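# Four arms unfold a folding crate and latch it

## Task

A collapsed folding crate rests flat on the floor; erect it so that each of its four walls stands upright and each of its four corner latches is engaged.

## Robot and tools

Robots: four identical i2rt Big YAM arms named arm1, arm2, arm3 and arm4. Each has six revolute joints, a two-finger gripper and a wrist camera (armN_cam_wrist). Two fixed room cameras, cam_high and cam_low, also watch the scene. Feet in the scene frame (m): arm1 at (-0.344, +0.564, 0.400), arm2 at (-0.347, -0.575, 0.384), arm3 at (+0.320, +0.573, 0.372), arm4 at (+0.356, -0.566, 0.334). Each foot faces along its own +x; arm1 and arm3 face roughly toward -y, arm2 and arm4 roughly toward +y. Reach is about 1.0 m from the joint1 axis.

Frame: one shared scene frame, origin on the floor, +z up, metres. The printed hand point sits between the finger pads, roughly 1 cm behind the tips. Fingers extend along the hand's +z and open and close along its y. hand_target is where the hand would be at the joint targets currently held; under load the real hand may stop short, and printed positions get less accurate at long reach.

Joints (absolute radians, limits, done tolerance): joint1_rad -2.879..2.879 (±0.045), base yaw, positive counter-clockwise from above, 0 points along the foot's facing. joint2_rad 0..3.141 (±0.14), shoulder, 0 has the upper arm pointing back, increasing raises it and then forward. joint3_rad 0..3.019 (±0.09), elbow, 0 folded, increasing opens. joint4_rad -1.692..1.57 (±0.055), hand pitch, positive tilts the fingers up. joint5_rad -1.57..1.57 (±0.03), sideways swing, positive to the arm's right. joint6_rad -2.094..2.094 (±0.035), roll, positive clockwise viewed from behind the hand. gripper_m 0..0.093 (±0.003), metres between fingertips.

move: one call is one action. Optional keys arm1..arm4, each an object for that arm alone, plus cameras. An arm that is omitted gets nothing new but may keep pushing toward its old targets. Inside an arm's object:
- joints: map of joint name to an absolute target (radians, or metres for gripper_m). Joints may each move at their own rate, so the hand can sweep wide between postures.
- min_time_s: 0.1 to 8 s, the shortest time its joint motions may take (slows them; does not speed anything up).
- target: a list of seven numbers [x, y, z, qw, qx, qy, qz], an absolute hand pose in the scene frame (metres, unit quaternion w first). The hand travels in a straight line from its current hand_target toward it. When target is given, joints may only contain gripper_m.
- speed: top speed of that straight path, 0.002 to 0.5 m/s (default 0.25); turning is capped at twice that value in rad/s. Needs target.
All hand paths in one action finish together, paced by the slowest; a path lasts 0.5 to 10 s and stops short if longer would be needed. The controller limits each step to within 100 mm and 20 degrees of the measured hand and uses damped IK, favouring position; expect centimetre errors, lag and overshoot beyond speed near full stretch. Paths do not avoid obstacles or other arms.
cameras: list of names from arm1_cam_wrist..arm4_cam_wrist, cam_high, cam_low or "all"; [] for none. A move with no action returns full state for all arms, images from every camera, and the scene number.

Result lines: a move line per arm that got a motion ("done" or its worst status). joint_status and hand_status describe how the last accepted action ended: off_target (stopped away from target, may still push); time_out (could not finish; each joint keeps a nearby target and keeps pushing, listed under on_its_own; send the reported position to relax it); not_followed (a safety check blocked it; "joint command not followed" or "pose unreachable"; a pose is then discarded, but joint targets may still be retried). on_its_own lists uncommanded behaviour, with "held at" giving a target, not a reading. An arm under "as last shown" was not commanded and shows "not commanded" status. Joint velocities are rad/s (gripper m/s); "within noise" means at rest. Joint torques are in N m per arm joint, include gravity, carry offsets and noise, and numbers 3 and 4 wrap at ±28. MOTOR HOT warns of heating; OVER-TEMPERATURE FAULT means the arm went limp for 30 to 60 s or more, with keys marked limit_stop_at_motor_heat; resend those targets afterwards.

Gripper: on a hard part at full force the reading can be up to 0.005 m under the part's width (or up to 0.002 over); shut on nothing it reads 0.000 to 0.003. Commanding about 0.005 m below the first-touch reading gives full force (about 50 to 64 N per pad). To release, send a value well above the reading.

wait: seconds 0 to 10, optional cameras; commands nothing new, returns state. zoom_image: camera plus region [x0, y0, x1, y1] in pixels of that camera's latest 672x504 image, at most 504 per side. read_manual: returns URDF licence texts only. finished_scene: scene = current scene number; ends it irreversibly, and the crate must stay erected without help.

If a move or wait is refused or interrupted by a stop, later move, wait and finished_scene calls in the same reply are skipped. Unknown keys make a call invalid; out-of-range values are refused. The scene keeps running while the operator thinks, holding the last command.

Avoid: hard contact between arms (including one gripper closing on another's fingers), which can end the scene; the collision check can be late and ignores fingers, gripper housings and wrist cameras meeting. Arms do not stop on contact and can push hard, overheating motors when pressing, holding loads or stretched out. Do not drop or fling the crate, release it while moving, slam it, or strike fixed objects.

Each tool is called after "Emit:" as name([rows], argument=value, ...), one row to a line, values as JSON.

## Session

Emit:
move()

Emit:
zoom_image(camera="cam_high", region=[240, 240, 430, 420])

Emit:
zoom_image(camera="cam_low", region=[210, 240, 480, 390])

Scene clock: 0.00 s.
Joint torques (N m): no reading
Motor temperatures (°C): arm1=[27 28 28 26 23 23 25] | arm2=[23 24 24 25 27 26 24] | arm3=[26 25 26 23 25 23 27] | arm4=[24 26 26 29 26 24 26]
Heat: arm1: hottest joint2_rad 28 °C; arm2: hottest joint5_rad 27 °C; arm3: hottest gripper 27 °C; arm4: hottest joint4_rad 29 °C.
Joint velocities: within noise
arm1.joint_positions: joint1_rad=+0.789 joint2_rad=+0.609 joint3_rad=+1.408 joint4_rad=-1.451 joint5_rad=+0.217 joint6_rad=-0.687 gripper_m=+0.09396
arm1.joint_status: not commanded
arm1.hand: x=-0.1883 y=+0.4177 z=+0.9285 quat_wxyz=(-0.292, -0.006, -0.892, +0.344) (m; scene frame)
arm1.hand_target: x=-0.1903 y=+0.4192 z=+0.9383 quat_wxyz=(-0.301, -0.007, -0.887, +0.350) (m; scene frame)
arm1.hand_status: not commanded
arm2.joint_positions: joint1_rad=-0.187 joint2_rad=+0.597 joint3_rad=+1.311 joint4_rad=-1.291 joint5_rad=+0.240 joint6_rad=-0.242 gripper_m=+0.09396
arm2.joint_status: not commanded
arm2.hand: x=-0.2313 y=-0.3616 z=+0.9012 quat_wxyz=(-0.466, +0.549, -0.680, -0.136) (m; scene frame)
arm2.hand_target: x=-0.2318 y=-0.3633 z=+0.9149 quat_wxyz=(-0.477, +0.543, -0.676, -0.143) (m; scene frame)
arm2.hand_status: not commanded
arm3.joint_positions: joint1_rad=+0.868 joint2_rad=+0.636 joint3_rad=+1.401 joint4_rad=-1.459 joint5_rad=+0.267 joint6_rad=-0.464 gripper_m=+0.09396
arm3.joint_status: not commanded
arm3.hand: x=+0.4150 y=+0.3713 z=+0.8920 quat_wxyz=(-0.249, -0.258, -0.861, +0.361) (m; scene frame)
arm3.hand_target: x=+0.4139 y=+0.3728 z=+0.9011 quat_wxyz=(-0.257, -0.258, -0.856, +0.367) (m; scene frame)
arm3.hand_status: not commanded
arm4.joint_positions: joint1_rad=-0.127 joint2_rad=+0.607 joint3_rad=+1.357 joint4_rad=-1.287 joint5_rad=+0.181 joint6_rad=-0.762 gripper_m=+0.09396
arm4.joint_status: not commanded
arm4.hand: x=+0.3685 y=-0.3250 z=+0.8718 quat_wxyz=(-0.478, +0.793, -0.350, -0.141) (m; scene frame)
arm4.hand_target: x=+0.3687 y=-0.3277 z=+0.8812 quat_wxyz=(-0.487, +0.788, -0.349, -0.145) (m; scene frame)
arm4.hand_status: not commanded
pictures: arm1_cam_wrist, arm2_cam_wrist, arm3_cam_wrist, arm4_cam_wrist, cam_high, cam_low

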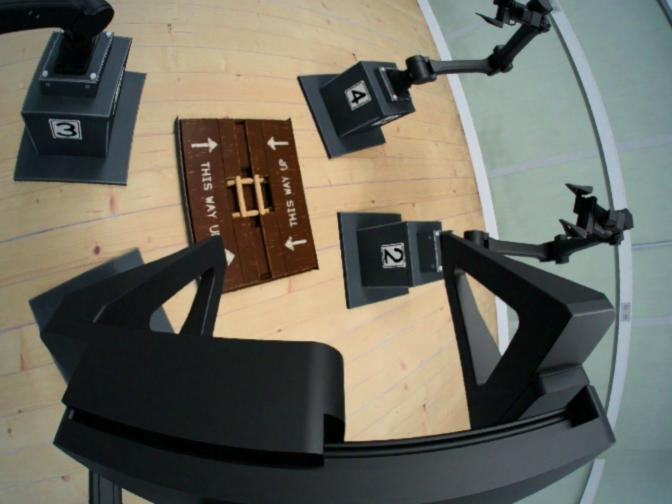

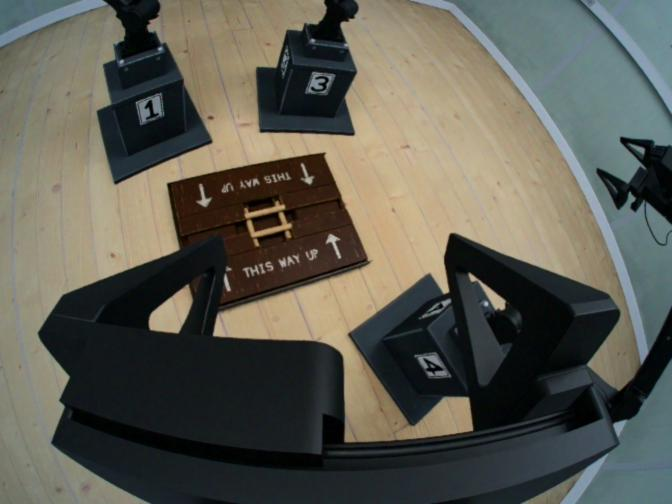

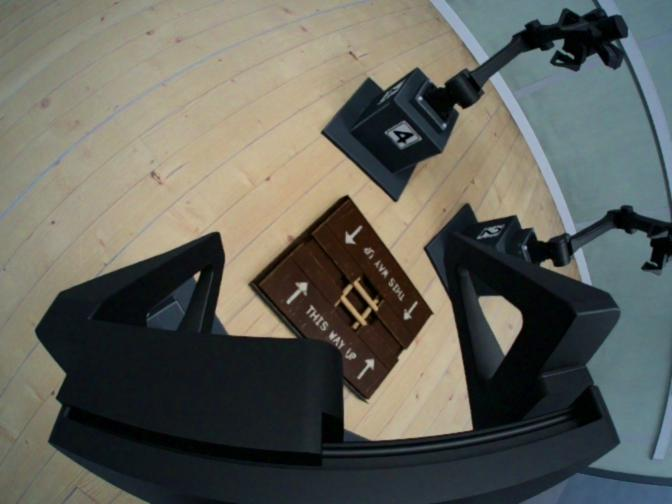

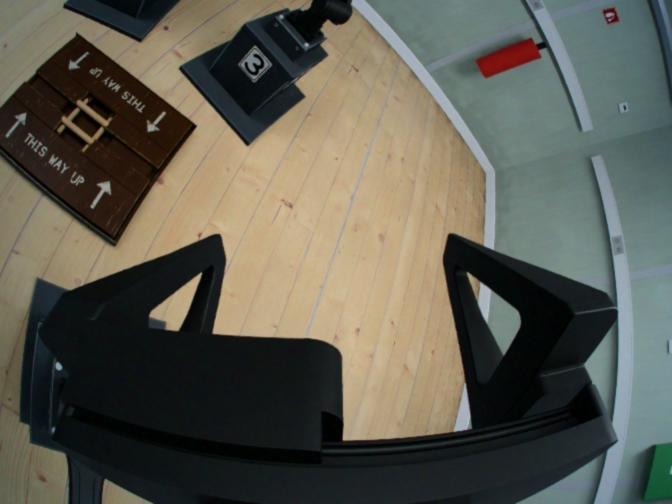

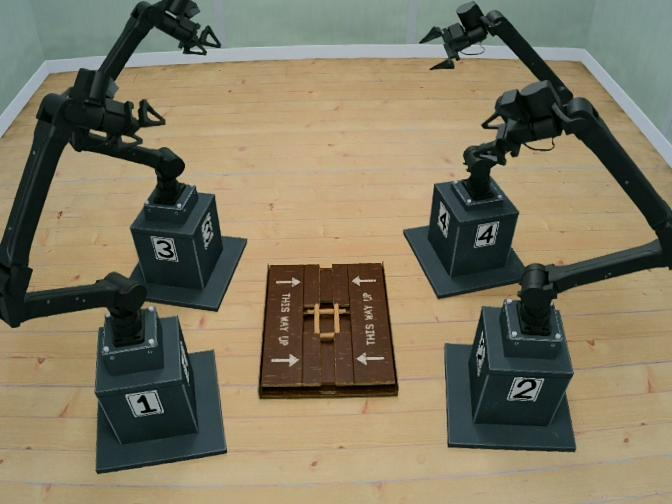

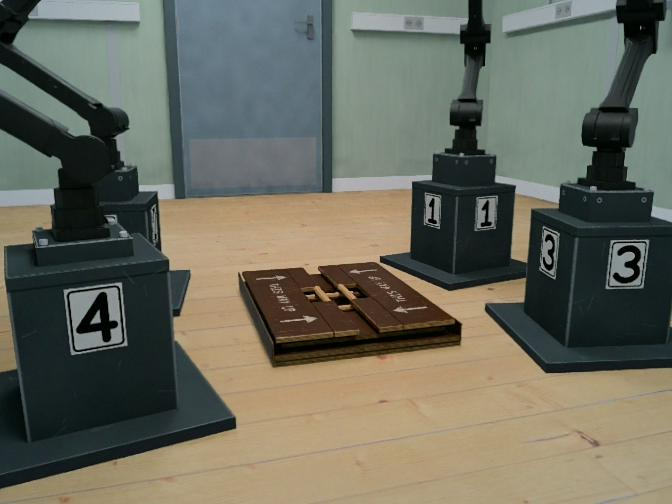

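Scaled by 2.653 from the camera's 672x504 image, which has a finer 960x720 frame.

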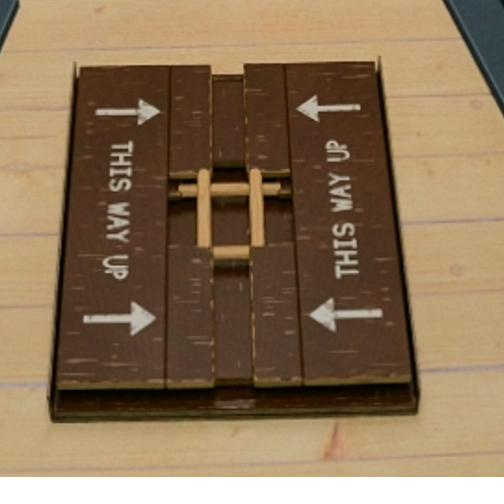

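Scaled by 1.867 from the camera's 672x504 image, which has a finer 960x720 frame.

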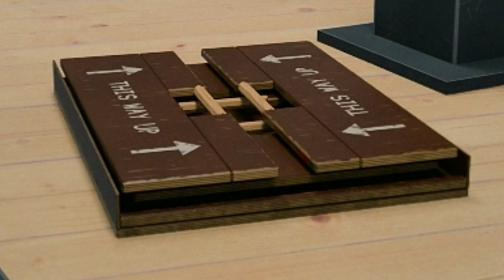

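Emit:
move(arm3={"joints": {"joint1_rad": -0.368, "joint2_rad": 2.065, "joint3_rad": 1.699, "joint4_rad": -1.221, "joint5_rad": 0.0, "joint6_rad": 0.94, "gripper_m": 0.044}, "min_time_s": 3}, arm2={"joints": {"joint1_rad": -0.402, "joint2_rad": 1.7, "joint3_rad": 1.45, "joint4_rad": -1.335, "joint5_rad": 0.0, "joint6_rad": 0.96, "gripper_m": 0.04}, "min_time_s": 3}, cameras=["arm3_cam_wrist", "cam_high"])

Scene clock: 24.83 s.
Joint torques (N m): arm1=[-0.38 1.61 8.23 2.28 0.21 0.13] | arm2=[-0.67 -17.2 9.96 -0.14 -0.03 0.06] | arm3=[-0.15 -16.73 10.15 0.57 0.05 0.13] | arm4=[1.73 2.14 10.36 1.85 -0.06 0.16]
Motor temperatures (°C): arm1=[27 28 29 26 23 23 25] | arm2=[23 24 25 25 27 26 24] | arm3=[26 25 29 24 25 23 27] | arm4=[24 26 29 29 26 24 26]
Heat: arm1: hottest joint3_rad 29 °C; arm2: hottest joint5_rad 27 °C; arm3: hottest joint3_rad 29 °C; arm4: hottest joint3_rad 29 °C.
move: arm2 done; arm3 done
Joint velocities: within noise
arm1, arm4: as last shown
arm2.joint_positions: joint1_rad=-0.394 joint2_rad=+1.712 joint3_rad=+1.404 joint4_rad=-1.325 joint5_rad=+0.004 joint6_rad=+0.952 gripper_m=+0.04013
arm2.joint_status: all done
arm2.hand: x=-0.0972 y=-0.1521 z=+0.5169 quat_wxyz=(+0.015, +0.044, -0.999, +0.027) (m; scene frame)
arm2.hand_target: x=-0.0874 y=-0.1413 z=+0.5343 quat_wxyz=(+0.005, +0.036, -0.999, +0.010) (m; scene frame)
arm2.hand_status: not commanded
arm3.joint_positions: joint1_rad=-0.376 joint2_rad=+2.061 joint3_rad=+1.650 joint4_rad=-1.231 joint5_rad=+0.003 joint6_rad=+0.931 gripper_m=+0.04412
arm3.joint_status: all done
arm3.hand: x=-0.0108 y=+0.0822 z=+0.4033 quat_wxyz=(+0.030, -0.999, -0.025, -0.021) (m; scene frame)
arm3.hand_target: x=-0.0180 y=+0.0626 z=+0.4103 quat_wxyz=(+0.012, -1.000, -0.023, -0.010) (m; scene frame)
arm3.hand_status: not commanded
pictures: arm3_cam_wrist, cam_high

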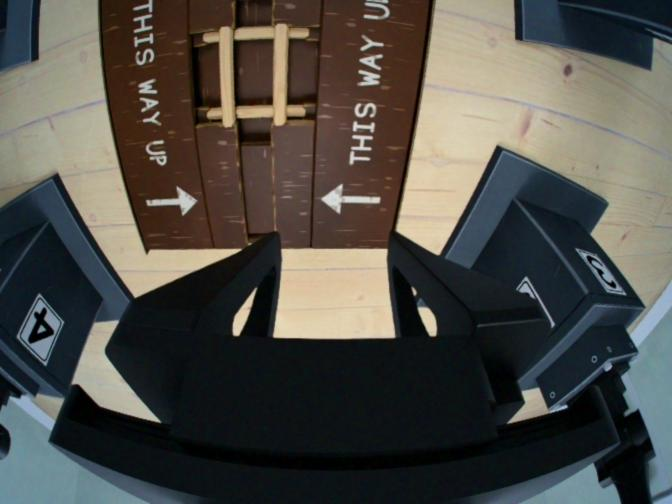

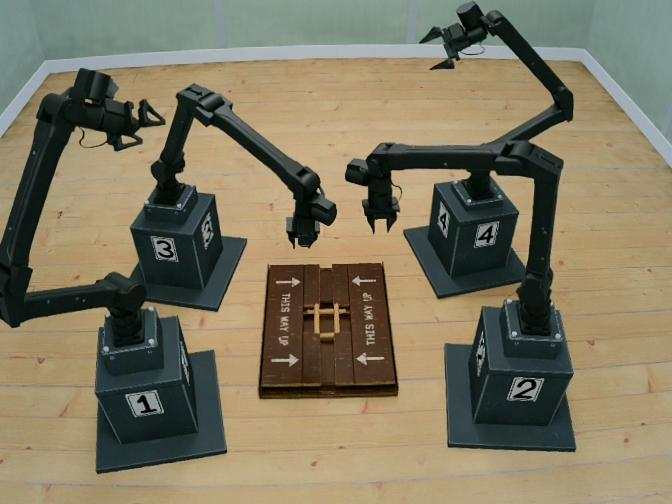

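Emit:
move(arm3={"target": [-0.027, 0.0245, 0.11, 0, 1, -0.0075, 0], "speed": 0.25}, cameras=["arm3_cam_wrist"])

Scene clock: 32.47 s.
Joint torques (N m): arm1=[-0.09 1.85 8.16 2.26 0.22 0.15] | arm2=[-0.73 -17.2 9.98 -0.13 -0.03 0.07] | arm3=[0.56 -18.37 7.54 0.53 0.18 0.14] | arm4=[1.73 2.14 10.36 1.85 -0.07 0.16]
Motor temperatures (°C): arm1=[27 28 30 26 23 23 25] | arm2=[23 24 26 25 27 26 24] | arm3=[26 26 29 24 25 23 27] | arm4=[24 26 29 29 26 24 26]
Heat: arm1: hottest joint3_rad 30 °C; arm2: hottest joint5_rad 27 °C; arm3: hottest joint3_rad 29 °C; arm4: hottest joint3_rad 29 °C.
move: arm3 off_target
Joint velocities: within noise
arm1, arm2, arm4: as last shown
arm2.hand_target: x=-0.0874 y=-0.1413 z=+0.5343 quat_wxyz=(+0.005, +0.037, -0.999, +0.010) (m; scene frame)
arm3.joint_positions: joint1_rad=-0.370 joint2_rad=+2.581 joint3_rad=+1.763 joint4_rad=-0.767 joint5_rad=+0.003 joint6_rad=+1.013 gripper_m=+0.04412
arm3.joint_status: not commanded
arm3.hand: x=-0.0314 y=+0.0434 z=+0.1183 quat_wxyz=(+0.007, -1.000, +0.014, -0.004) (m; scene frame)
arm3.hand_target: x=-0.0295 y=+0.0305 z=+0.1101 quat_wxyz=(+0.001, -1.000, +0.012, +0.000) (m; scene frame)
arm3.hand_status: off_target (0.021 m and 1.1 deg from the pose sent, 0.299 m and 5.6 deg at the start)
pictures: arm3_cam_wrist

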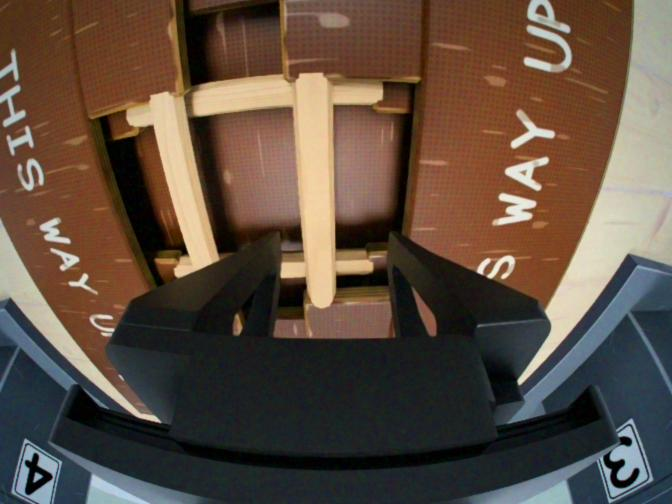

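Emit:
move(arm3={"target": [-0.023, 0.0225, 0.031, 0, 1, -0.005, 0], "speed": 0.12})

Emit:
move(arm3={"joints": {"gripper_m": 0.014}}, cameras=["arm3_cam_wrist"])

Scene clock: 36.43 s.
Joint torques (N m): arm1=[0.03 1.73 8.03 2.19 0.2 0.15] | arm2=[-0.73 -17.2 9.96 -0.12 -0.04 0.07] | arm3=[0.73 -18.84 7.08 0.61 0.17 0.16] | arm4=[1.73 2.14 10.36 1.84 -0.07 0.16]
Motor temperatures (°C): arm1=[27 28 30 26 23 23 25] | arm2=[23 24 26 25 27 26 24] | arm3=[26 26 29 24 25 23 27] | arm4=[24 26 29 29 26 24 26]
Heat: arm1: hottest joint3_rad 30 °C; arm2: hottest joint5_rad 27 °C; arm3: hottest joint3_rad 29 °C; arm4: hottest joint3_rad 29 °C.
move: arm3 off_target
Joint velocities: within noise
arm1, arm2, arm4: as last shown
arm3.joint_positions: joint1_rad=-0.353 joint2_rad=+2.751 joint3_rad=+1.883 joint4_rad=-0.710 joint5_rad=+0.003 joint6_rad=+1.015 gripper_m=+0.04412
arm3.joint_status: not commanded
arm3.hand: x=-0.0255 y=+0.0322 z=+0.0428 quat_wxyz=(+0.004, -1.000, +0.006, -0.002) (m; scene frame)
arm3.hand_target: x=-0.0215 y=+0.0224 z=+0.0318 quat_wxyz=(-0.001, -1.000, +0.004, +0.001) (m; scene frame)
arm3.hand_status: off_target (0.016 m and 0.5 deg from the pose sent, 0.090 m and 1.3 deg at the start)
pictures: none

Scene clock: 37.17 s.
Joint torques (N m): arm1=[0.21 1.73 8.27 2.24 0.18 0.11] | arm2=[-0.73 -17.26 9.96 -0.12 -0.03 0.07] | arm3=[0.73 -18.67 7.05 0.73 0.14 0.18] | arm4=[1.73 2.14 10.36 1.84 -0.07 0.16]
Motor temperatures (°C): arm1=[27 28 30 26 23 23 25] | arm2=[23 24 26 25 27 26 24] | arm3=[26 26 29 24 25 23 27] | arm4=[24 26 29 29 26 24 26]
Heat: arm1: hottest joint3_rad 30 °C; arm2: hottest joint5_rad 27 °C; arm3: hottest joint3_rad 29 °C; arm4: hottest joint3_rad 29 °C.
move: arm3 done
Joint velocities: within noise
arm1, arm2, arm4: as last shown
arm3.joint_positions: joint1_rad=-0.356 joint2_rad=+2.753 joint3_rad=+1.883 joint4_rad=-0.715 joint5_rad=+0.012 joint6_rad=+1.012 gripper_m=+0.01558
arm3.joint_status: all done
arm3.hand: x=-0.0276 y=+0.0357 z=+0.0419 quat_wxyz=(+0.009, -1.000, +0.006, +0.000) (m; scene frame)
arm3.hand_target: x=-0.0241 y=+0.0246 z=+0.0313 quat_wxyz=(+0.002, -1.000, +0.006, +0.004) (m; scene frame)
arm3.hand_status: not commanded
pictures: arm3_cam_wrist

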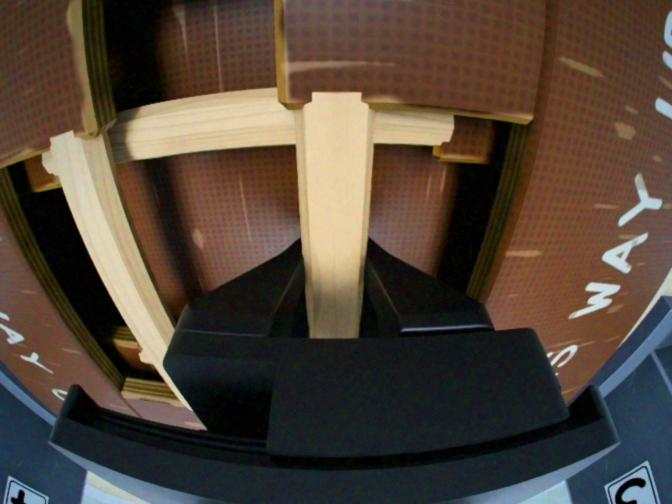

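Emit:
move(arm3={"joints": {"gripper_m": 0.0105}})

Emit:
move(arm3={"target": [-0.025, 0.0415, 0.123, 0.1908, 0.9816, -0.007, -0.001], "speed": 0.15})

Emit:
move(arm3={"target": [-0.024, 0.076, 0.190, 0.3827, 0.9239, -0.0065, -0.0027], "speed": 0.16}, cameras=["cam_high", "cam_low"])

Scene clock: 43.20 s.
Joint torques (N m): arm1=[-0.21 1.2 8.06 2.21 0.19 0.11] | arm2=[-0.67 -17.2 9.96 -0.13 -0.03 0.07] | arm3=[0.91 -18.73 7.12 0.68 0.14 0.18] | arm4=[1.73 2.14 10.35 1.84 -0.07 0.16]
Motor temperatures (°C): arm1=[27 28 30 26 23 23 25] | arm2=[23 25 26 25 27 26 24] | arm3=[26 26 30 23 25 23 27] | arm4=[24 26 30 29 26 24 26]
Heat: arm1: hottest joint3_rad 30 °C; arm2: hottest joint5_rad 27 °C; arm3: hottest joint3_rad 30 °C; arm4: hottest joint3_rad 30 °C.
move: arm3 off_target
Joint velocities: within noise
arm1, arm2, arm4: as last shown
arm3.joint_positions: joint1_rad=-0.356 joint2_rad=+2.753 joint3_rad=+1.883 joint4_rad=-0.715 joint5_rad=+0.012 joint6_rad=+1.012 gripper_m=+0.01557
arm3.joint_status: gripper_m off_target (ended at +0.01557, target +0.01050)
arm3.hand: x=-0.0276 y=+0.0357 z=+0.0419 quat_wxyz=(+0.009, -1.000, +0.006, +0.000) (m; scene frame)
arm3.hand_target: x=-0.0241 y=+0.0246 z=+0.0313 quat_wxyz=(+0.002, -1.000, +0.006, +0.004) (m; scene frame)
arm3.hand_status: not commanded
pictures: none

Scene clock: 45.20 s.
Joint torques (N m): arm1=[0.32 1.49 8.27 2.07 0.22 0.12] | arm2=[-0.73 -17.2 9.95 -0.13 -0.04 0.07] | arm3=[-0.32 -21.13 1.95 0.76 -0.24 0.13] | arm4=[1.73 2.14 10.36 1.84 -0.07 0.16]
Motor temperatures (°C): arm1=[27 28 30 26 23 23 25] | arm2=[23 25 26 25 27 26 24] | arm3=[26 26 30 23 25 23 27] | arm4=[24 26 30 29 26 24 26]
Heat: arm1: hottest joint3_rad 30 °C; arm2: hottest joint5_rad 27 °C; arm3: hottest joint3_rad 30 °C; arm4: hottest joint3_rad 30 °C.
move: arm3 off_target
Joint velocities: within noise
arm1, arm2, arm4: as last shown
arm3.joint_positions: joint1_rad=-0.416 joint2_rad=+2.507 joint3_rad=+1.470 joint4_rad=-0.213 joint5_rad=-0.210 joint6_rad=+0.977 gripper_m=+0.01552
arm3.joint_status: not commanded
arm3.hand: x=-0.0268 y=+0.0368 z=+0.1102 quat_wxyz=(-0.190, -0.982, +0.002, +0.005) (m; scene frame)
arm3.hand_target: x=-0.0249 y=+0.0395 z=+0.1225 quat_wxyz=(-0.192, -0.981, +0.007, +0.002) (m; scene frame)
arm3.hand_status: off_target (0.014 m and 0.8 deg from the pose sent, 0.081 m and 23.0 deg at the start)
pictures: none

Scene clock: 47.17 s.
Joint torques (N m): arm1=[-0.56 1.14 8.18 2.19 0.14 0.14] | arm2=[-0.73 -17.14 9.96 -0.13 -0.03 0.07] | arm3=[-0.97 -19.02 1.21 1.73 -0.39 0.18] | arm4=[1.67 2.14 10.35 1.84 -0.07 0.16]
Motor temperatures (°C): arm1=[27 28 30 26 23 23 25] | arm2=[23 25 27 25 27 26 24] | arm3=[26 26 30 23 25 23 28] | arm4=[24 26 30 29 26 24 26]
Heat: arm1: hottest joint3_rad 30 °C; arm2: hottest joint3_rad 27 °C; arm3: hottest joint3_rad 30 °C; arm4: hottest joint3_rad 30 °C.
move: arm3 off_target
Joint velocities: within noise
arm1, arm2, arm4: as last shown
arm3.joint_positions: joint1_rad=-0.518 joint2_rad=+2.354 joint3_rad=+1.138 joint4_rad=+0.286 joint5_rad=-0.477 joint6_rad=+0.993 gripper_m=+0.01552
arm3.joint_status: not commanded
arm3.hand: x=-0.0262 y=+0.0701 z=+0.1798 quat_wxyz=(-0.379, -0.925, -0.001, +0.007) (m; scene frame)
arm3.hand_target: x=-0.0240 y=+0.0755 z=+0.1892 quat_wxyz=(-0.382, -0.924, +0.008, +0.003) (m; scene frame)
arm3.hand_status: off_target (0.012 m and 1.1 deg from the pose sent, 0.089 m and 23.2 deg at the start)
pictures: cam_high, cam_low

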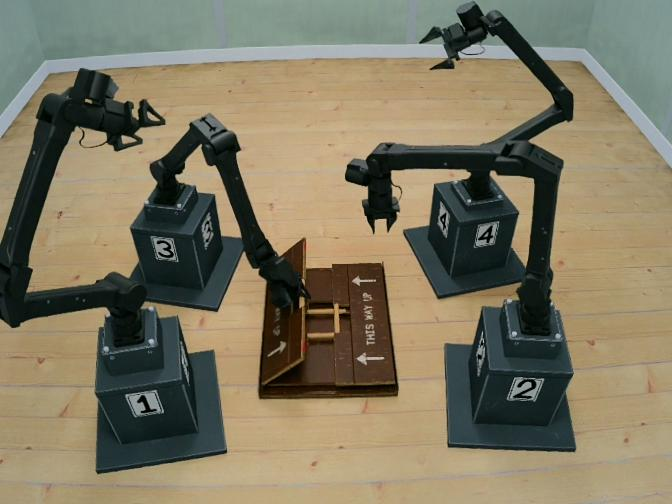

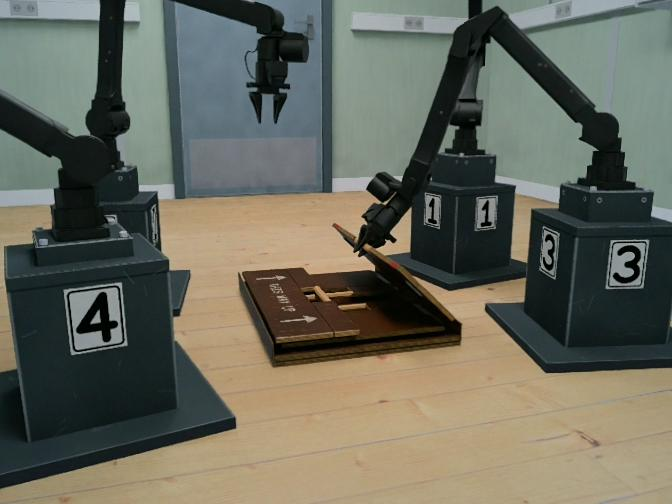

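Emit:
move(arm3={"target": [-0.0235, 0.1267, 0.2385, 0.5519, 0.8339, -0.006, -0.004], "speed": 0.16}, arm2={"target": [-0.014, -0.013, 0.115, 0, 0.013, 1, 0], "speed": 0.25}, cameras=["arm2_cam_wrist", "cam_low"])

Scene clock: 51.50 s.
Joint torques (N m): arm1=[0.38 0.73 8.27 2.21 0.21 0.11] | arm2=[-0.44 -24.7 7.12 0.08 -0.02 0.06] | arm3=[-0.62 -15.91 0.79 3.41 -0.87 0.47] | arm4=[1.67 2.14 10.36 1.83 -0.07 0.16]
Motor temperatures (°C): arm1=[27 28 30 26 23 23 25] | arm2=[23 25 27 25 27 26 24] | arm3=[26 27 29 24 26 23 28] | arm4=[24 26 30 29 26 24 26]
Heat: arm1: hottest joint3_rad 30 °C; arm2: hottest joint3_rad 27 °C; arm3: hottest joint3_rad 29 °C; arm4: hottest joint3_rad 30 °C.
move: arm2 off_target; arm3 off_target
Joint velocities: within noise
arm1.joint_positions: joint1_rad=+0.789 joint2_rad=+0.609 joint3_rad=+1.408 joint4_rad=-1.451 joint5_rad=+0.217 joint6_rad=-0.687 gripper_m=+0.09396
arm1.joint_status: not commanded
arm1.hand: x=-0.1883 y=+0.4177 z=+0.9285 quat_wxyz=(-0.292, -0.006, -0.892, +0.344) (m; scene frame)
arm1.hand_target: x=-0.1903 y=+0.4192 z=+0.9383 quat_wxyz=(-0.301, -0.007, -0.887, +0.350) (m; scene frame)
arm1.hand_status: not commanded
arm2.joint_positions: joint1_rad=-0.394 joint2_rad=+2.636 joint3_rad=+1.792 joint4_rad=-0.758 joint5_rad=+0.002 joint6_rad=+1.053 gripper_m=+0.04013
arm2.joint_status: not commanded
arm2.hand: x=-0.0257 y=-0.0302 z=+0.1058 quat_wxyz=(+0.006, -0.006, -1.000, +0.014) (m; scene frame)
arm2.hand_target: x=-0.0155 y=-0.0169 z=+0.1144 quat_wxyz=(+0.000, -0.012, -1.000, +0.001) (m; scene frame)
arm2.hand_status: off_target (0.023 m and 1.9 deg from the pose sent, 0.433 m and 7.4 deg at the start)
arm3.joint_positions: joint1_rad=-0.652 joint2_rad=+2.346 joint3_rad=+0.915 joint4_rad=+0.827 joint5_rad=-0.745 joint6_rad=+1.101 gripper_m=+0.01552
arm3.joint_status: not commanded
arm3.hand: x=-0.0263 y=+0.1250 z=+0.2309 quat_wxyz=(-0.540, -0.842, -0.002, +0.014) (m; scene frame)
arm3.hand_target: x=-0.0241 y=+0.1250 z=+0.2394 quat_wxyz=(-0.552, -0.834, +0.006, +0.005) (m; scene frame)
arm3.hand_status: off_target (0.008 m and 2.3 deg from the pose sent, 0.082 m and 22.5 deg at the start)
arm4.joint_positions: joint1_rad=-0.127 joint2_rad=+0.607 joint3_rad=+1.357 joint4_rad=-1.287 joint5_rad=+0.181 joint6_rad=-0.762 gripper_m=+0.09396
arm4.joint_status: not commanded
arm4.hand: x=+0.3685 y=-0.3250 z=+0.8718 quat_wxyz=(-0.478, +0.793, -0.350, -0.141) (m; scene frame)
arm4.hand_target: x=+0.3687 y=-0.3277 z=+0.8812 quat_wxyz=(-0.487, +0.788, -0.349, -0.145) (m; scene frame)
arm4.hand_status: not commanded
pictures: arm2_cam_wrist, cam_low

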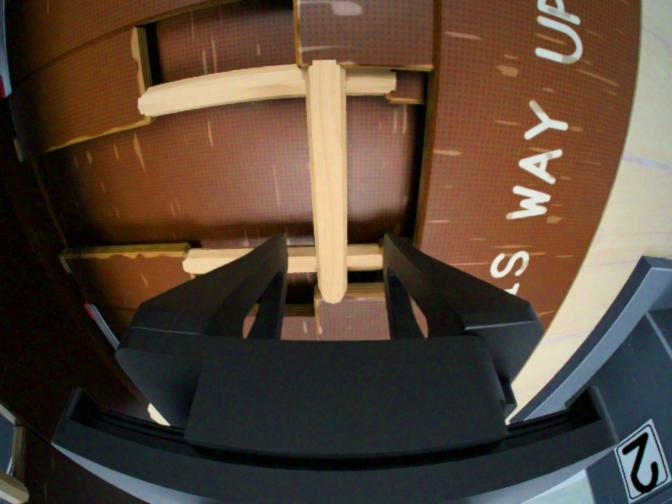

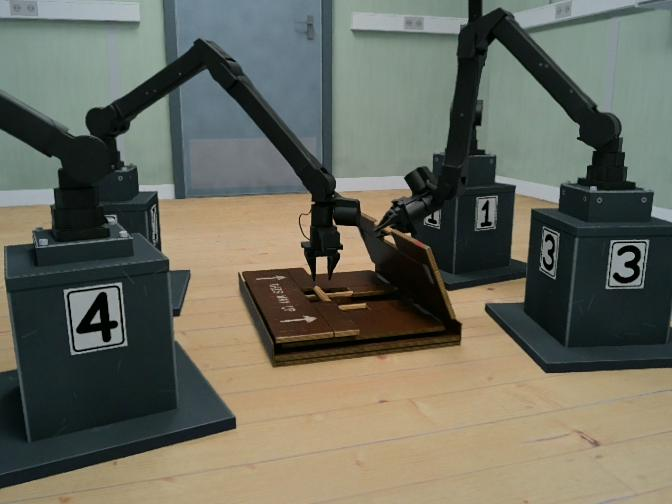

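Emit:
move(arm3={"target": [-0.0225, 0.193, 0.258, 0.6947, 0.7193, -0.005, -0.005], "speed": 0.14}, arm2={"target": [-0.0155, -0.0150, 0.046, 0, 0.013, 1, 0], "speed": 0.12})

Emit:
move(arm2={"joints": {"gripper_m": 0.0145}}, cameras=["arm2_cam_wrist", "cam_high"])

Scene clock: 55.80 s.
Joint torques (N m): arm1=[0.09 1.2 8.06 2.17 0.24 0.11] | arm2=[-0.26 -24.41 6.83 0.59 -0.02 0.06] | arm3=[-1.44 -14.45 -0.55 3.66 -0.49 0.48] | arm4=[1.73 2.14 10.35 1.85 -0.07 0.16]
Motor temperatures (°C): arm1=[27 28 30 26 23 23 25] | arm2=[23 26 27 25 27 26 24] | arm3=[26 27 29 24 26 23 28] | arm4=[24 26 30 29 26 24 26]
Heat: arm1: hottest joint3_rad 30 °C; arm2: hottest joint3_rad 27 °C; arm3: hottest joint3_rad 29 °C; arm4: hottest joint3_rad 30 °C.
move: arm2 off_target; arm3 off_target
Joint velocities: within noise
arm1, arm4: as last shown
arm2.joint_positions: joint1_rad=-0.394 joint2_rad=+2.774 joint3_rad=+1.892 joint4_rad=-0.722 joint5_rad=+0.002 joint6_rad=+1.056 gripper_m=+0.04013
arm2.joint_status: not commanded
arm2.hand: x=-0.0246 y=-0.0284 z=+0.0450 quat_wxyz=(+0.007, -0.008, -1.000, +0.015) (m; scene frame)
arm2.hand_target: x=-0.0155 y=-0.0152 z=+0.0468 quat_wxyz=(+0.000, -0.013, -1.000, -0.001) (m; scene frame)
arm2.hand_status: off_target (0.016 m and 1.9 deg from the pose sent, 0.063 m and 1.9 deg at the start)
arm3.joint_positions: joint1_rad=-0.796 joint2_rad=+2.544 joint3_rad=+0.864 joint4_rad=+1.539 joint5_rad=-1.000 joint6_rad=+1.423 gripper_m=+0.01553
arm3.joint_status: not commanded
arm3.hand: x=-0.0241 y=+0.1855 z=+0.2544 quat_wxyz=(-0.680, -0.733, -0.007, +0.011) (m; scene frame)
arm3.hand_target: x=-0.0242 y=+0.1903 z=+0.2597 quat_wxyz=(-0.687, -0.727, +0.001, +0.003) (m; scene frame)
arm3.hand_status: off_target (0.008 m and 2.8 deg from the pose sent, 0.073 m and 22.7 deg at the start; a joint's target at an end of its range on 20 of 59 steps)
pictures: none

Scene clock: 56.60 s.
Joint torques (N m): arm1=[-0.32 1.44 8.21 2.35 0.24 0.11] | arm2=[-0.32 -24.59 6.94 0.53 0.06 0.18] | arm3=[-1.73 -14.56 -0.66 3.63 -0.45 0.5] | arm4=[1.73 2.14 10.36 1.85 -0.07 0.16]
Motor temperatures (°C): arm1=[27 28 30 26 23 23 25] | arm2=[23 26 27 25 27 26 24] | arm3=[26 27 29 24 26 23 28] | arm4=[24 26 30 29 26 24 26]
Heat: arm1: hottest joint3_rad 30 °C; arm2: hottest joint3_rad 27 °C; arm3: hottest joint3_rad 29 °C; arm4: hottest joint3_rad 30 °C.
move: arm2 off_target
Joint velocities: within noise
arm1, arm3, arm4: as last shown
arm2.joint_positions: joint1_rad=-0.394 joint2_rad=+2.776 joint3_rad=+1.894 joint4_rad=-0.720 joint5_rad=-0.001 joint6_rad=+1.045 gripper_m=+0.01792
arm2.joint_status: gripper_m off_target (ended at +0.01794, target +0.01450)
arm2.hand: x=-0.0248 y=-0.0277 z=+0.0444 quat_wxyz=(+0.008, -0.003, -1.000, +0.013) (m; scene frame)
arm2.hand_target: x=-0.0160 y=-0.0157 z=+0.0461 quat_wxyz=(+0.000, -0.013, -1.000, +0.000) (m; scene frame)
arm2.hand_status: not commanded
pictures: arm2_cam_wrist, cam_high

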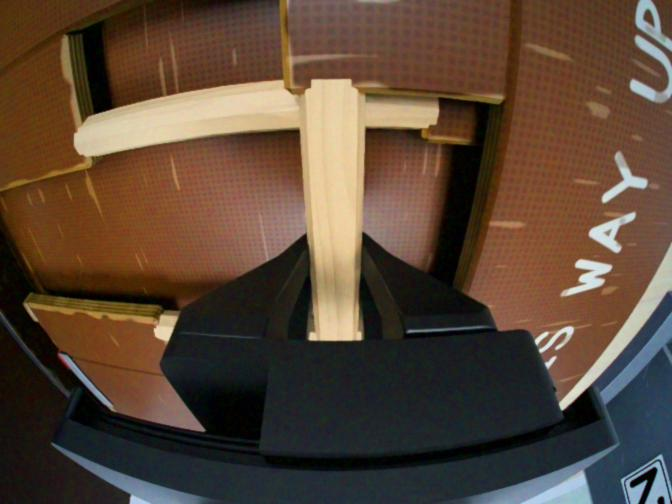

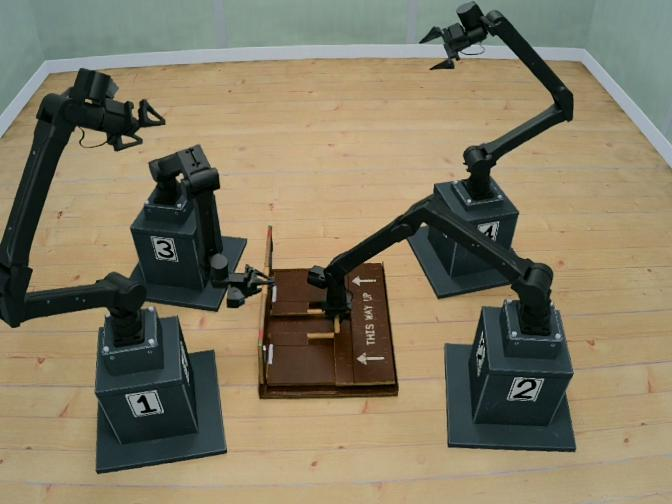

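Emit:
move(arm2={"joints": {"gripper_m": 0.0115}})

Emit:
move(arm2={"target": [-0.0155, -0.0204, 0.126, 0.0025, 0.0128, 0.9816, 0.1908], "speed": 0.15}, arm1={"joints": {"joint1_rad": 0.25, "joint2_rad": 1.634, "joint3_rad": 1.4, "joint4_rad": -1.33, "joint5_rad": 0.0, "joint6_rad": 0.38, "gripper_m": 0.044}, "min_time_s": 2.2})

Emit:
move(arm2={"target": [-0.0155, -0.052, 0.205, 0.005, 0.012, 0.9239, 0.3827], "speed": 0.16}, arm4={"joints": {"joint1_rad": 0.34, "joint2_rad": 1.634, "joint3_rad": 1.38, "joint4_rad": -1.33, "joint5_rad": 0.0, "joint6_rad": 0.49, "gripper_m": 0.042}, "min_time_s": 2.2}, cameras=["cam_high", "cam_low"])

Scene clock: 61.43 s.
Joint torques (N m): arm1=[-0.56 1.32 8.2 2.35 0.17 0.08] | arm2=[-0.32 -24.59 6.95 0.54 0.06 0.17] | arm3=[-1.79 -14.68 -0.72 3.62 -0.45 0.5] | arm4=[1.73 2.14 10.36 1.84 -0.07 0.17]
Motor temperatures (°C): arm1=[27 28 31 26 23 23 25] | arm2=[23 26 27 25 27 26 25] | arm3=[26 27 29 24 26 23 28] | arm4=[24 26 30 29 26 24 26]
Heat: arm1: hottest joint3_rad 31 °C; arm2: hottest joint3_rad 27 °C; arm3: hottest joint3_rad 29 °C; arm4: hottest joint3_rad 30 °C.
move: arm2 off_target
Joint velocities: within noise
arm1, arm3, arm4: as last shown
arm2.joint_positions: joint1_rad=-0.394 joint2_rad=+2.776 joint3_rad=+1.894 joint4_rad=-0.720 joint5_rad=-0.001 joint6_rad=+1.045 gripper_m=+0.01792
arm2.joint_status: gripper_m off_target (ended at +0.01792, target +0.01150)
arm2.hand: x=-0.0248 y=-0.0277 z=+0.0444 quat_wxyz=(+0.008, -0.003, -1.000, +0.013) (m; scene frame)
arm2.hand_target: x=-0.0160 y=-0.0157 z=+0.0461 quat_wxyz=(+0.000, -0.013, -1.000, +0.000) (m; scene frame)
arm2.hand_status: not commanded
pictures: none

Scene clock: 64.40 s.
Joint torques (N m): arm1=[-0.73 -17.08 7.83 0.92 0.11 0.15] | arm2=[-0.85 -27.81 3.18 0.53 -0.32 0.15] | arm3=[-1.85 -14.51 -0.66 3.69 -0.48 0.46] | arm4=[1.73 2.2 10.36 1.84 -0.07 0.16]
Motor temperatures (°C): arm1=[27 28 31 26 23 23 25] | arm2=[23 26 26 25 27 26 25] | arm3=[26 27 28 24 26 23 28] | arm4=[24 26 30 29 26 24 26]
Heat: arm1: hottest joint3_rad 31 °C; arm2: hottest joint5_rad 27 °C; arm3: hottest joint3_rad 28 °C; arm4: hottest joint3_rad 30 °C.
move: arm1 done; arm2 off_target
Joint velocities: within noise
arm1.joint_positions: joint1_rad=+0.260 joint2_rad=+1.645 joint3_rad=+1.397 joint4_rad=-1.339 joint5_rad=+0.002 joint6_rad=+0.368 gripper_m=+0.04406
arm1.joint_status: all done
arm1.hand: x=-0.1358 y=+0.1280 z=+0.5630 quat_wxyz=(+0.008, -0.680, -0.733, +0.002) (m; scene frame)
arm1.hand_target: x=-0.1356 y=+0.1250 z=+0.5630 quat_wxyz=(+0.003, -0.685, -0.728, +0.003) (m; scene frame)
arm1.hand_status: not commanded
arm2.joint_positions: joint1_rad=-0.447 joint2_rad=+2.568 joint3_rad=+1.502 joint4_rad=-0.211 joint5_rad=-0.187 joint6_rad=+1.019 gripper_m=+0.01767
arm2.joint_status: not commanded
arm2.hand: x=-0.0248 y=-0.0294 z=+0.0945 quat_wxyz=(-0.001, -0.002, -0.985, -0.173) (m; scene frame)
arm2.hand_target: x=-0.0134 y=-0.0205 z=+0.1247 quat_wxyz=(-0.007, -0.013, -0.982, -0.189) (m; scene frame)
arm2.hand_status: off_target (0.034 m and 2.5 deg from the pose sent, 0.082 m and 23.6 deg at the start)
arm3, arm4: as last shown
pictures: none

Scene clock: 67.43 s.
Joint torques (N m): arm1=[-0.79 -17.03 8.28 1.01 0.1 0.17] | arm2=[-0.5 -26.05 2.25 1.11 -0.72 0.3] | arm3=[-1.44 -14.39 -0.62 3.77 -0.42 0.47] | arm4=[1.79 -14.27 11.33 -0.58 -0.11 0.27]
Motor temperatures (°C): arm1=[27 28 31 26 23 23 25] | arm2=[23 27 26 25 27 26 25] | arm3=[26 27 28 24 26 23 28] | arm4=[24 26 31 29 26 25 26]
Heat: arm1: hottest joint3_rad 31 °C; arm2: hottest joint2_rad 27 °C; arm3: hottest joint3_rad 28 °C; arm4: hottest joint3_rad 31 °C.
move: arm2 off_target; arm4 done
Joint velocities: within noise
arm1.joint_positions: joint1_rad=+0.261 joint2_rad=+1.645 joint3_rad=+1.397 joint4_rad=-1.339 joint5_rad=+0.002 joint6_rad=+0.368 gripper_m=+0.04406
arm1.joint_status: not commanded
arm1.hand: x=-0.1351 y=+0.1283 z=+0.5630 quat_wxyz=(+0.008, -0.679, -0.734, +0.002) (m; scene frame)
arm1.hand_target: x=-0.1349 y=+0.1253 z=+0.5630 quat_wxyz=(+0.003, -0.684, -0.729, +0.003) (m; scene frame)
arm1.hand_status: not commanded
arm2.joint_positions: joint1_rad=-0.543 joint2_rad=+2.407 joint3_rad=+1.154 joint4_rad=+0.297 joint5_rad=-0.433 joint6_rad=+1.039 gripper_m=+0.01768
arm2.joint_status: not commanded
arm2.hand: x=-0.0250 y=-0.0615 z=+0.1659 quat_wxyz=(+0.000, -0.004, -0.933, -0.360) (m; scene frame)
arm2.hand_target: x=-0.0156 y=-0.0515 z=+0.2019 quat_wxyz=(-0.005, -0.014, -0.924, -0.382) (m; scene frame)
arm2.hand_status: off_target (0.041 m and 3.0 deg from the pose sent, 0.113 m and 25.1 deg at the start)
arm3: as last shown
arm4.joint_positions: joint1_rad=+0.330 joint2_rad=+1.640 joint3_rad=+1.357 joint4_rad=-1.321 joint5_rad=+0.002 joint6_rad=+0.472 gripper_m=+0.04207
arm4.joint_status: all done
arm4.hand: x=+0.1136 y=-0.1584 z=+0.4834 quat_wxyz=(+0.004, +0.730, -0.683, +0.016) (m; scene frame)
arm4.hand_target: x=+0.1095 y=-0.1541 z=+0.4891 quat_wxyz=(+0.003, +0.725, -0.689, +0.012) (m; scene frame)
arm4.hand_status: not commanded
pictures: cam_high, cam_low

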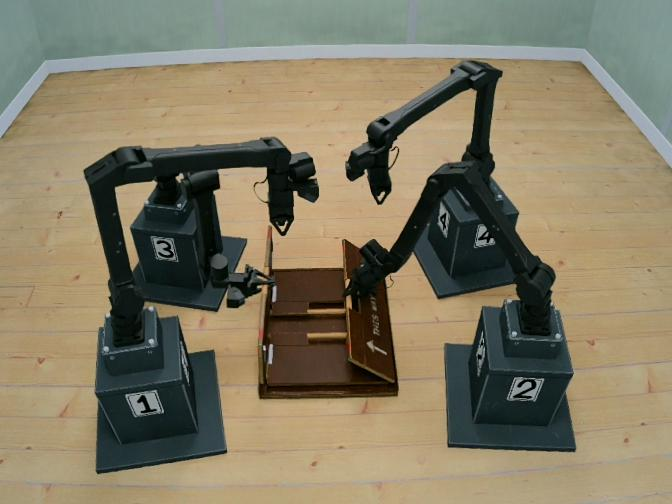

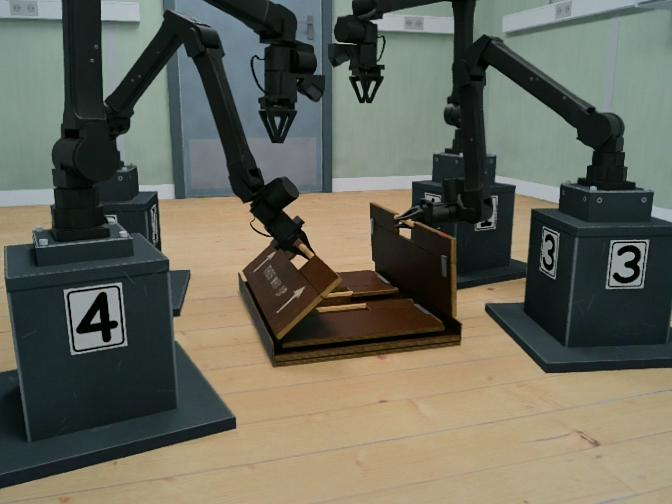

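Emit:
move(arm2={"target": [-0.016, -0.109, 0.256, 0.007, 0.011, 0.8339, 0.5519], "speed": 0.16})

Emit:
move(arm2={"target": [-0.0175, -0.186, 0.279, 0.009, 0.009, 0.7071, 0.7071], "speed": 0.14}, arm1={"target": [-0.068, -0.002, 0.30, 0, 0.707, 0.707, 0], "speed": 0.22}, cameras=["arm1_cam_wrist", "cam_high", "cam_low"])

Emit:
zoom_image(camera="cam_high", region=[250, 220, 420, 410])

Scene clock: 72.13 s.
Joint torques (N m): arm1=[-0.44 -17.44 8.1 1.1 0.12 0.15] | arm2=[0.09 -22.3 2.02 2.88 -1.34 0.55] | arm3=[-1.2 -14.21 -0.57 3.73 -0.48 0.48] | arm4=[1.85 -14.21 11.36 -0.57 -0.11 0.29]
Motor temperatures (°C): arm1=[27 29 32 26 23 23 25] | arm2=[23 28 26 25 27 26 25] | arm3=[26 27 28 24 26 23 28] | arm4=[24 26 31 29 26 25 26]
Heat: arm1: hottest joint3_rad 32 °C; arm2: hottest joint2_rad 28 °C; arm3: hottest joint3_rad 28 °C; arm4: hottest joint3_rad 31 °C.
move: arm2 off_target
Joint velocities: within noise
arm1, arm3: as last shown
arm2.joint_positions: joint1_rad=-0.680 joint2_rad=+2.389 joint3_rad=+0.903 joint4_rad=+0.852 joint5_rad=-0.687 joint6_rad=+1.139 gripper_m=+0.01764
arm2.joint_status: not commanded
arm2.hand: x=-0.0248 y=-0.1216 z=+0.2200 quat_wxyz=(-0.005, -0.011, -0.854, -0.521) (m; scene frame)
arm2.hand_target: x=-0.0165 y=-0.1076 z=+0.2552 quat_wxyz=(-0.006, -0.011, -0.834, -0.552) (m; scene frame)
arm2.hand_status: off_target (0.039 m and 4.2 deg from the pose sent, 0.102 m and 24.9 deg at the start)
arm4.joint_positions: joint1_rad=+0.329 joint2_rad=+1.640 joint3_rad=+1.357 joint4_rad=-1.321 joint5_rad=+0.002 joint6_rad=+0.473 gripper_m=+0.04207
arm4.joint_status: not commanded
arm4.hand: x=+0.1142 y=-0.1581 z=+0.4834 quat_wxyz=(+0.004, +0.729, -0.684, +0.016) (m; scene frame)
arm4.hand_target: x=+0.1102 y=-0.1537 z=+0.4891 quat_wxyz=(+0.003, +0.724, -0.690, +0.012) (m; scene frame)
arm4.hand_status: not commanded
pictures: none

Scene clock: 74.53 s.
Joint torques (N m): arm1=[0.38 -23.94 9.69 0.62 0.12 0.17] | arm2=[-0.85 -21.77 0.08 3.56 -1.38 0.62] | arm3=[-1.26 -14.27 -0.69 3.7 -0.49 0.44] | arm4=[1.85 -14.21 11.34 -0.57 -0.11 0.29]
Motor temperatures (°C): arm1=[27 29 32 26 23 23 25] | arm2=[23 28 26 25 28 26 25] | arm3=[26 27 28 24 26 23 28] | arm4=[24 26 31 29 26 25 26]
Heat: arm1: hottest joint3_rad 32 °C; arm2: hottest joint2_rad 28 °C; arm3: hottest joint3_rad 28 °C; arm4: hottest joint3_rad 31 °C.
move: arm1 off_target; arm2 off_target
Joint velocities: within noise
arm1.joint_positions: joint1_rad=+0.261 joint2_rad=+2.266 joint3_rad=+1.601 joint4_rad=-0.939 joint5_rad=-0.006 joint6_rad=+0.444 gripper_m=+0.04406
arm1.joint_status: not commanded
arm1.hand: x=-0.0815 y=+0.0144 z=+0.2960 quat_wxyz=(+0.014, -0.706, -0.708, -0.004) (m; scene frame)
arm1.hand_target: x=-0.0686 y=+0.0007 z=+0.3006 quat_wxyz=(-0.001, -0.707, -0.707, +0.000) (m; scene frame)
arm1.hand_status: off_target (0.022 m and 1.7 deg from the pose sent, 0.301 m and 4.5 deg at the start)
arm2.joint_positions: joint1_rad=-0.842 joint2_rad=+2.575 joint3_rad=+0.838 joint4_rad=+1.492 joint5_rad=-0.958 joint6_rad=+1.389 gripper_m=+0.01753
arm2.joint_status: not commanded
arm2.hand: x=-0.0243 y=-0.1872 z=+0.2420 quat_wxyz=(+0.004, -0.009, -0.755, -0.656) (m; scene frame)
arm2.hand_target: x=-0.0143 y=-0.1819 z=+0.2795 quat_wxyz=(-0.001, +0.005, -0.732, -0.681) (m; scene frame)
arm2.hand_status: off_target (0.038 m and 8.1 deg from the pose sent, 0.088 m and 27.3 deg at the start; a joint's target at an end of its range on 34 of 72 steps)
arm3, arm4: as last shown
pictures: arm1_cam_wrist, cam_high, cam_low

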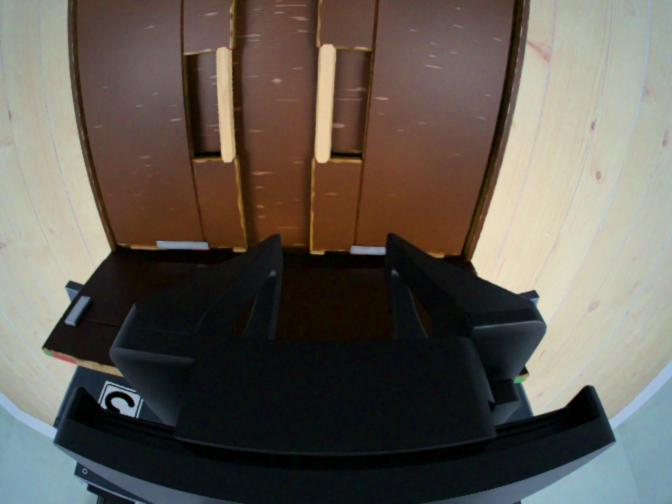

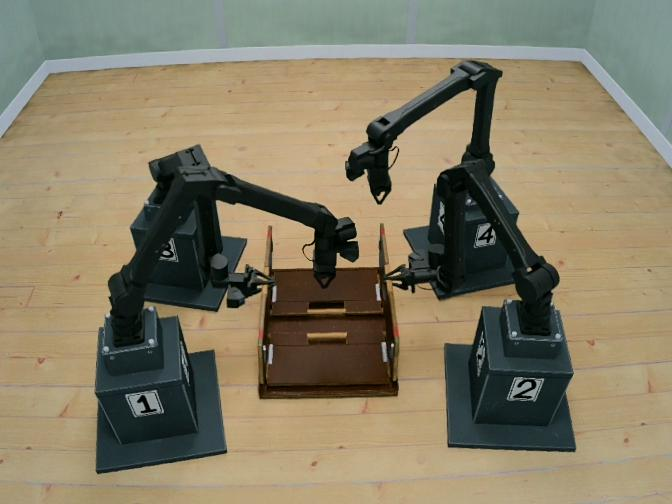

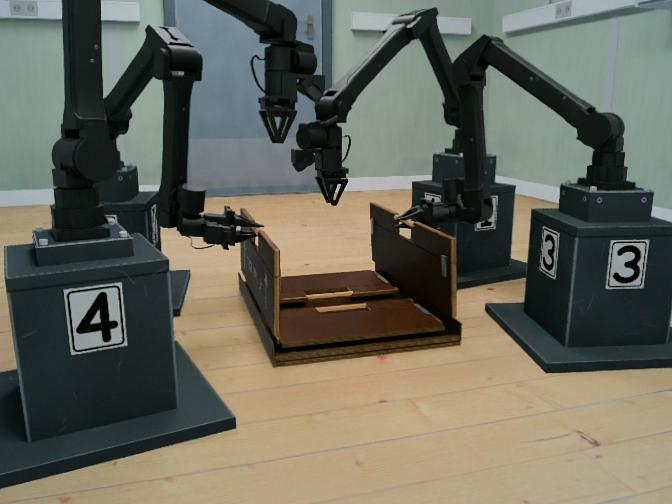

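Scaled by 2.653 from the camera's 672x504 image, which has a finer 960x720 frame.

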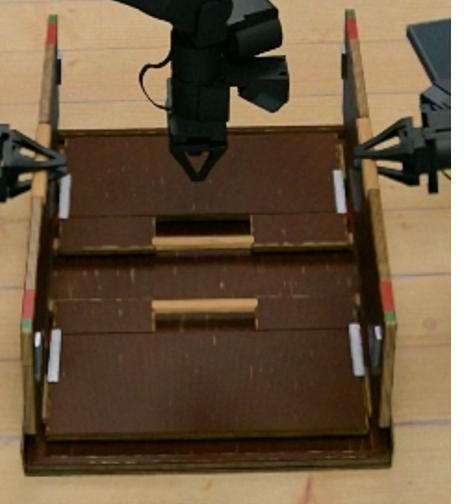

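Emit:
move(arm1={"target": [-0.064, -0.006, 0.13, 0, 0.7117, 0.7025, 0], "speed": 0.2}, cameras=["arm1_cam_wrist"])

Scene clock: 86.17 s.
Joint torques (N m): arm1=[0.91 -25.52 7.95 0.84 0.06 0.19] | arm2=[-0.85 -21.77 0.08 3.56 -1.38 0.61] | arm3=[-1.44 -14.04 -0.65 3.7 -0.47 0.51] | arm4=[1.85 -14.21 11.36 -0.57 -0.11 0.28]
Motor temperatures (°C): arm1=[27 30 33 26 23 23 25] | arm2=[23 29 26 25 28 26 25] | arm3=[26 27 27 24 26 23 28] | arm4=[24 27 32 29 26 25 26]
Heat: arm1: hottest joint3_rad 33 °C; arm2: hottest joint2_rad 29 °C; arm3: hottest gripper 28 °C; arm4: hottest joint3_rad 32 °C.
move: arm1 off_target
Joint velocities: within noise
arm1.joint_positions: joint1_rad=+0.264 joint2_rad=+2.591 joint3_rad=+1.718 joint4_rad=-0.727 joint5_rad=-0.007 joint6_rad=+0.459 gripper_m=+0.04406
arm1.joint_status: not commanded
arm1.hand: x=-0.0766 y=+0.0063 z=+0.1317 quat_wxyz=(+0.013, -0.711, -0.704, -0.004) (m; scene frame)
arm1.hand_target: x=-0.0644 y=-0.0039 z=+0.1302 quat_wxyz=(+0.000, -0.711, -0.703, -0.001) (m; scene frame)
arm1.hand_status: off_target (0.018 m and 1.5 deg from the pose sent, 0.168 m and 1.9 deg at the start)
arm2, arm3, arm4: as last shown
pictures: arm1_cam_wrist

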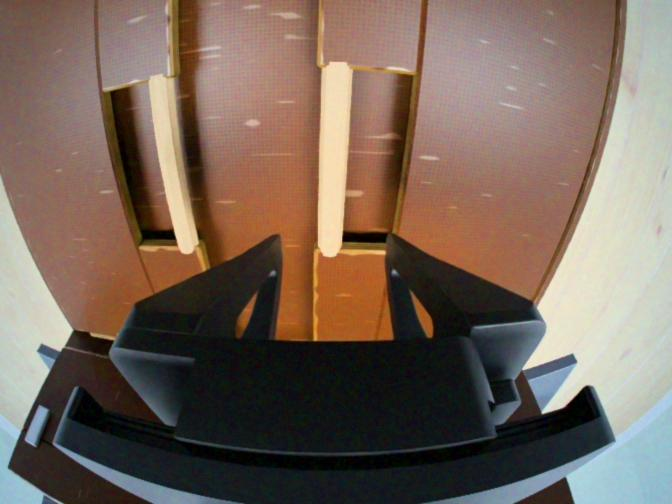

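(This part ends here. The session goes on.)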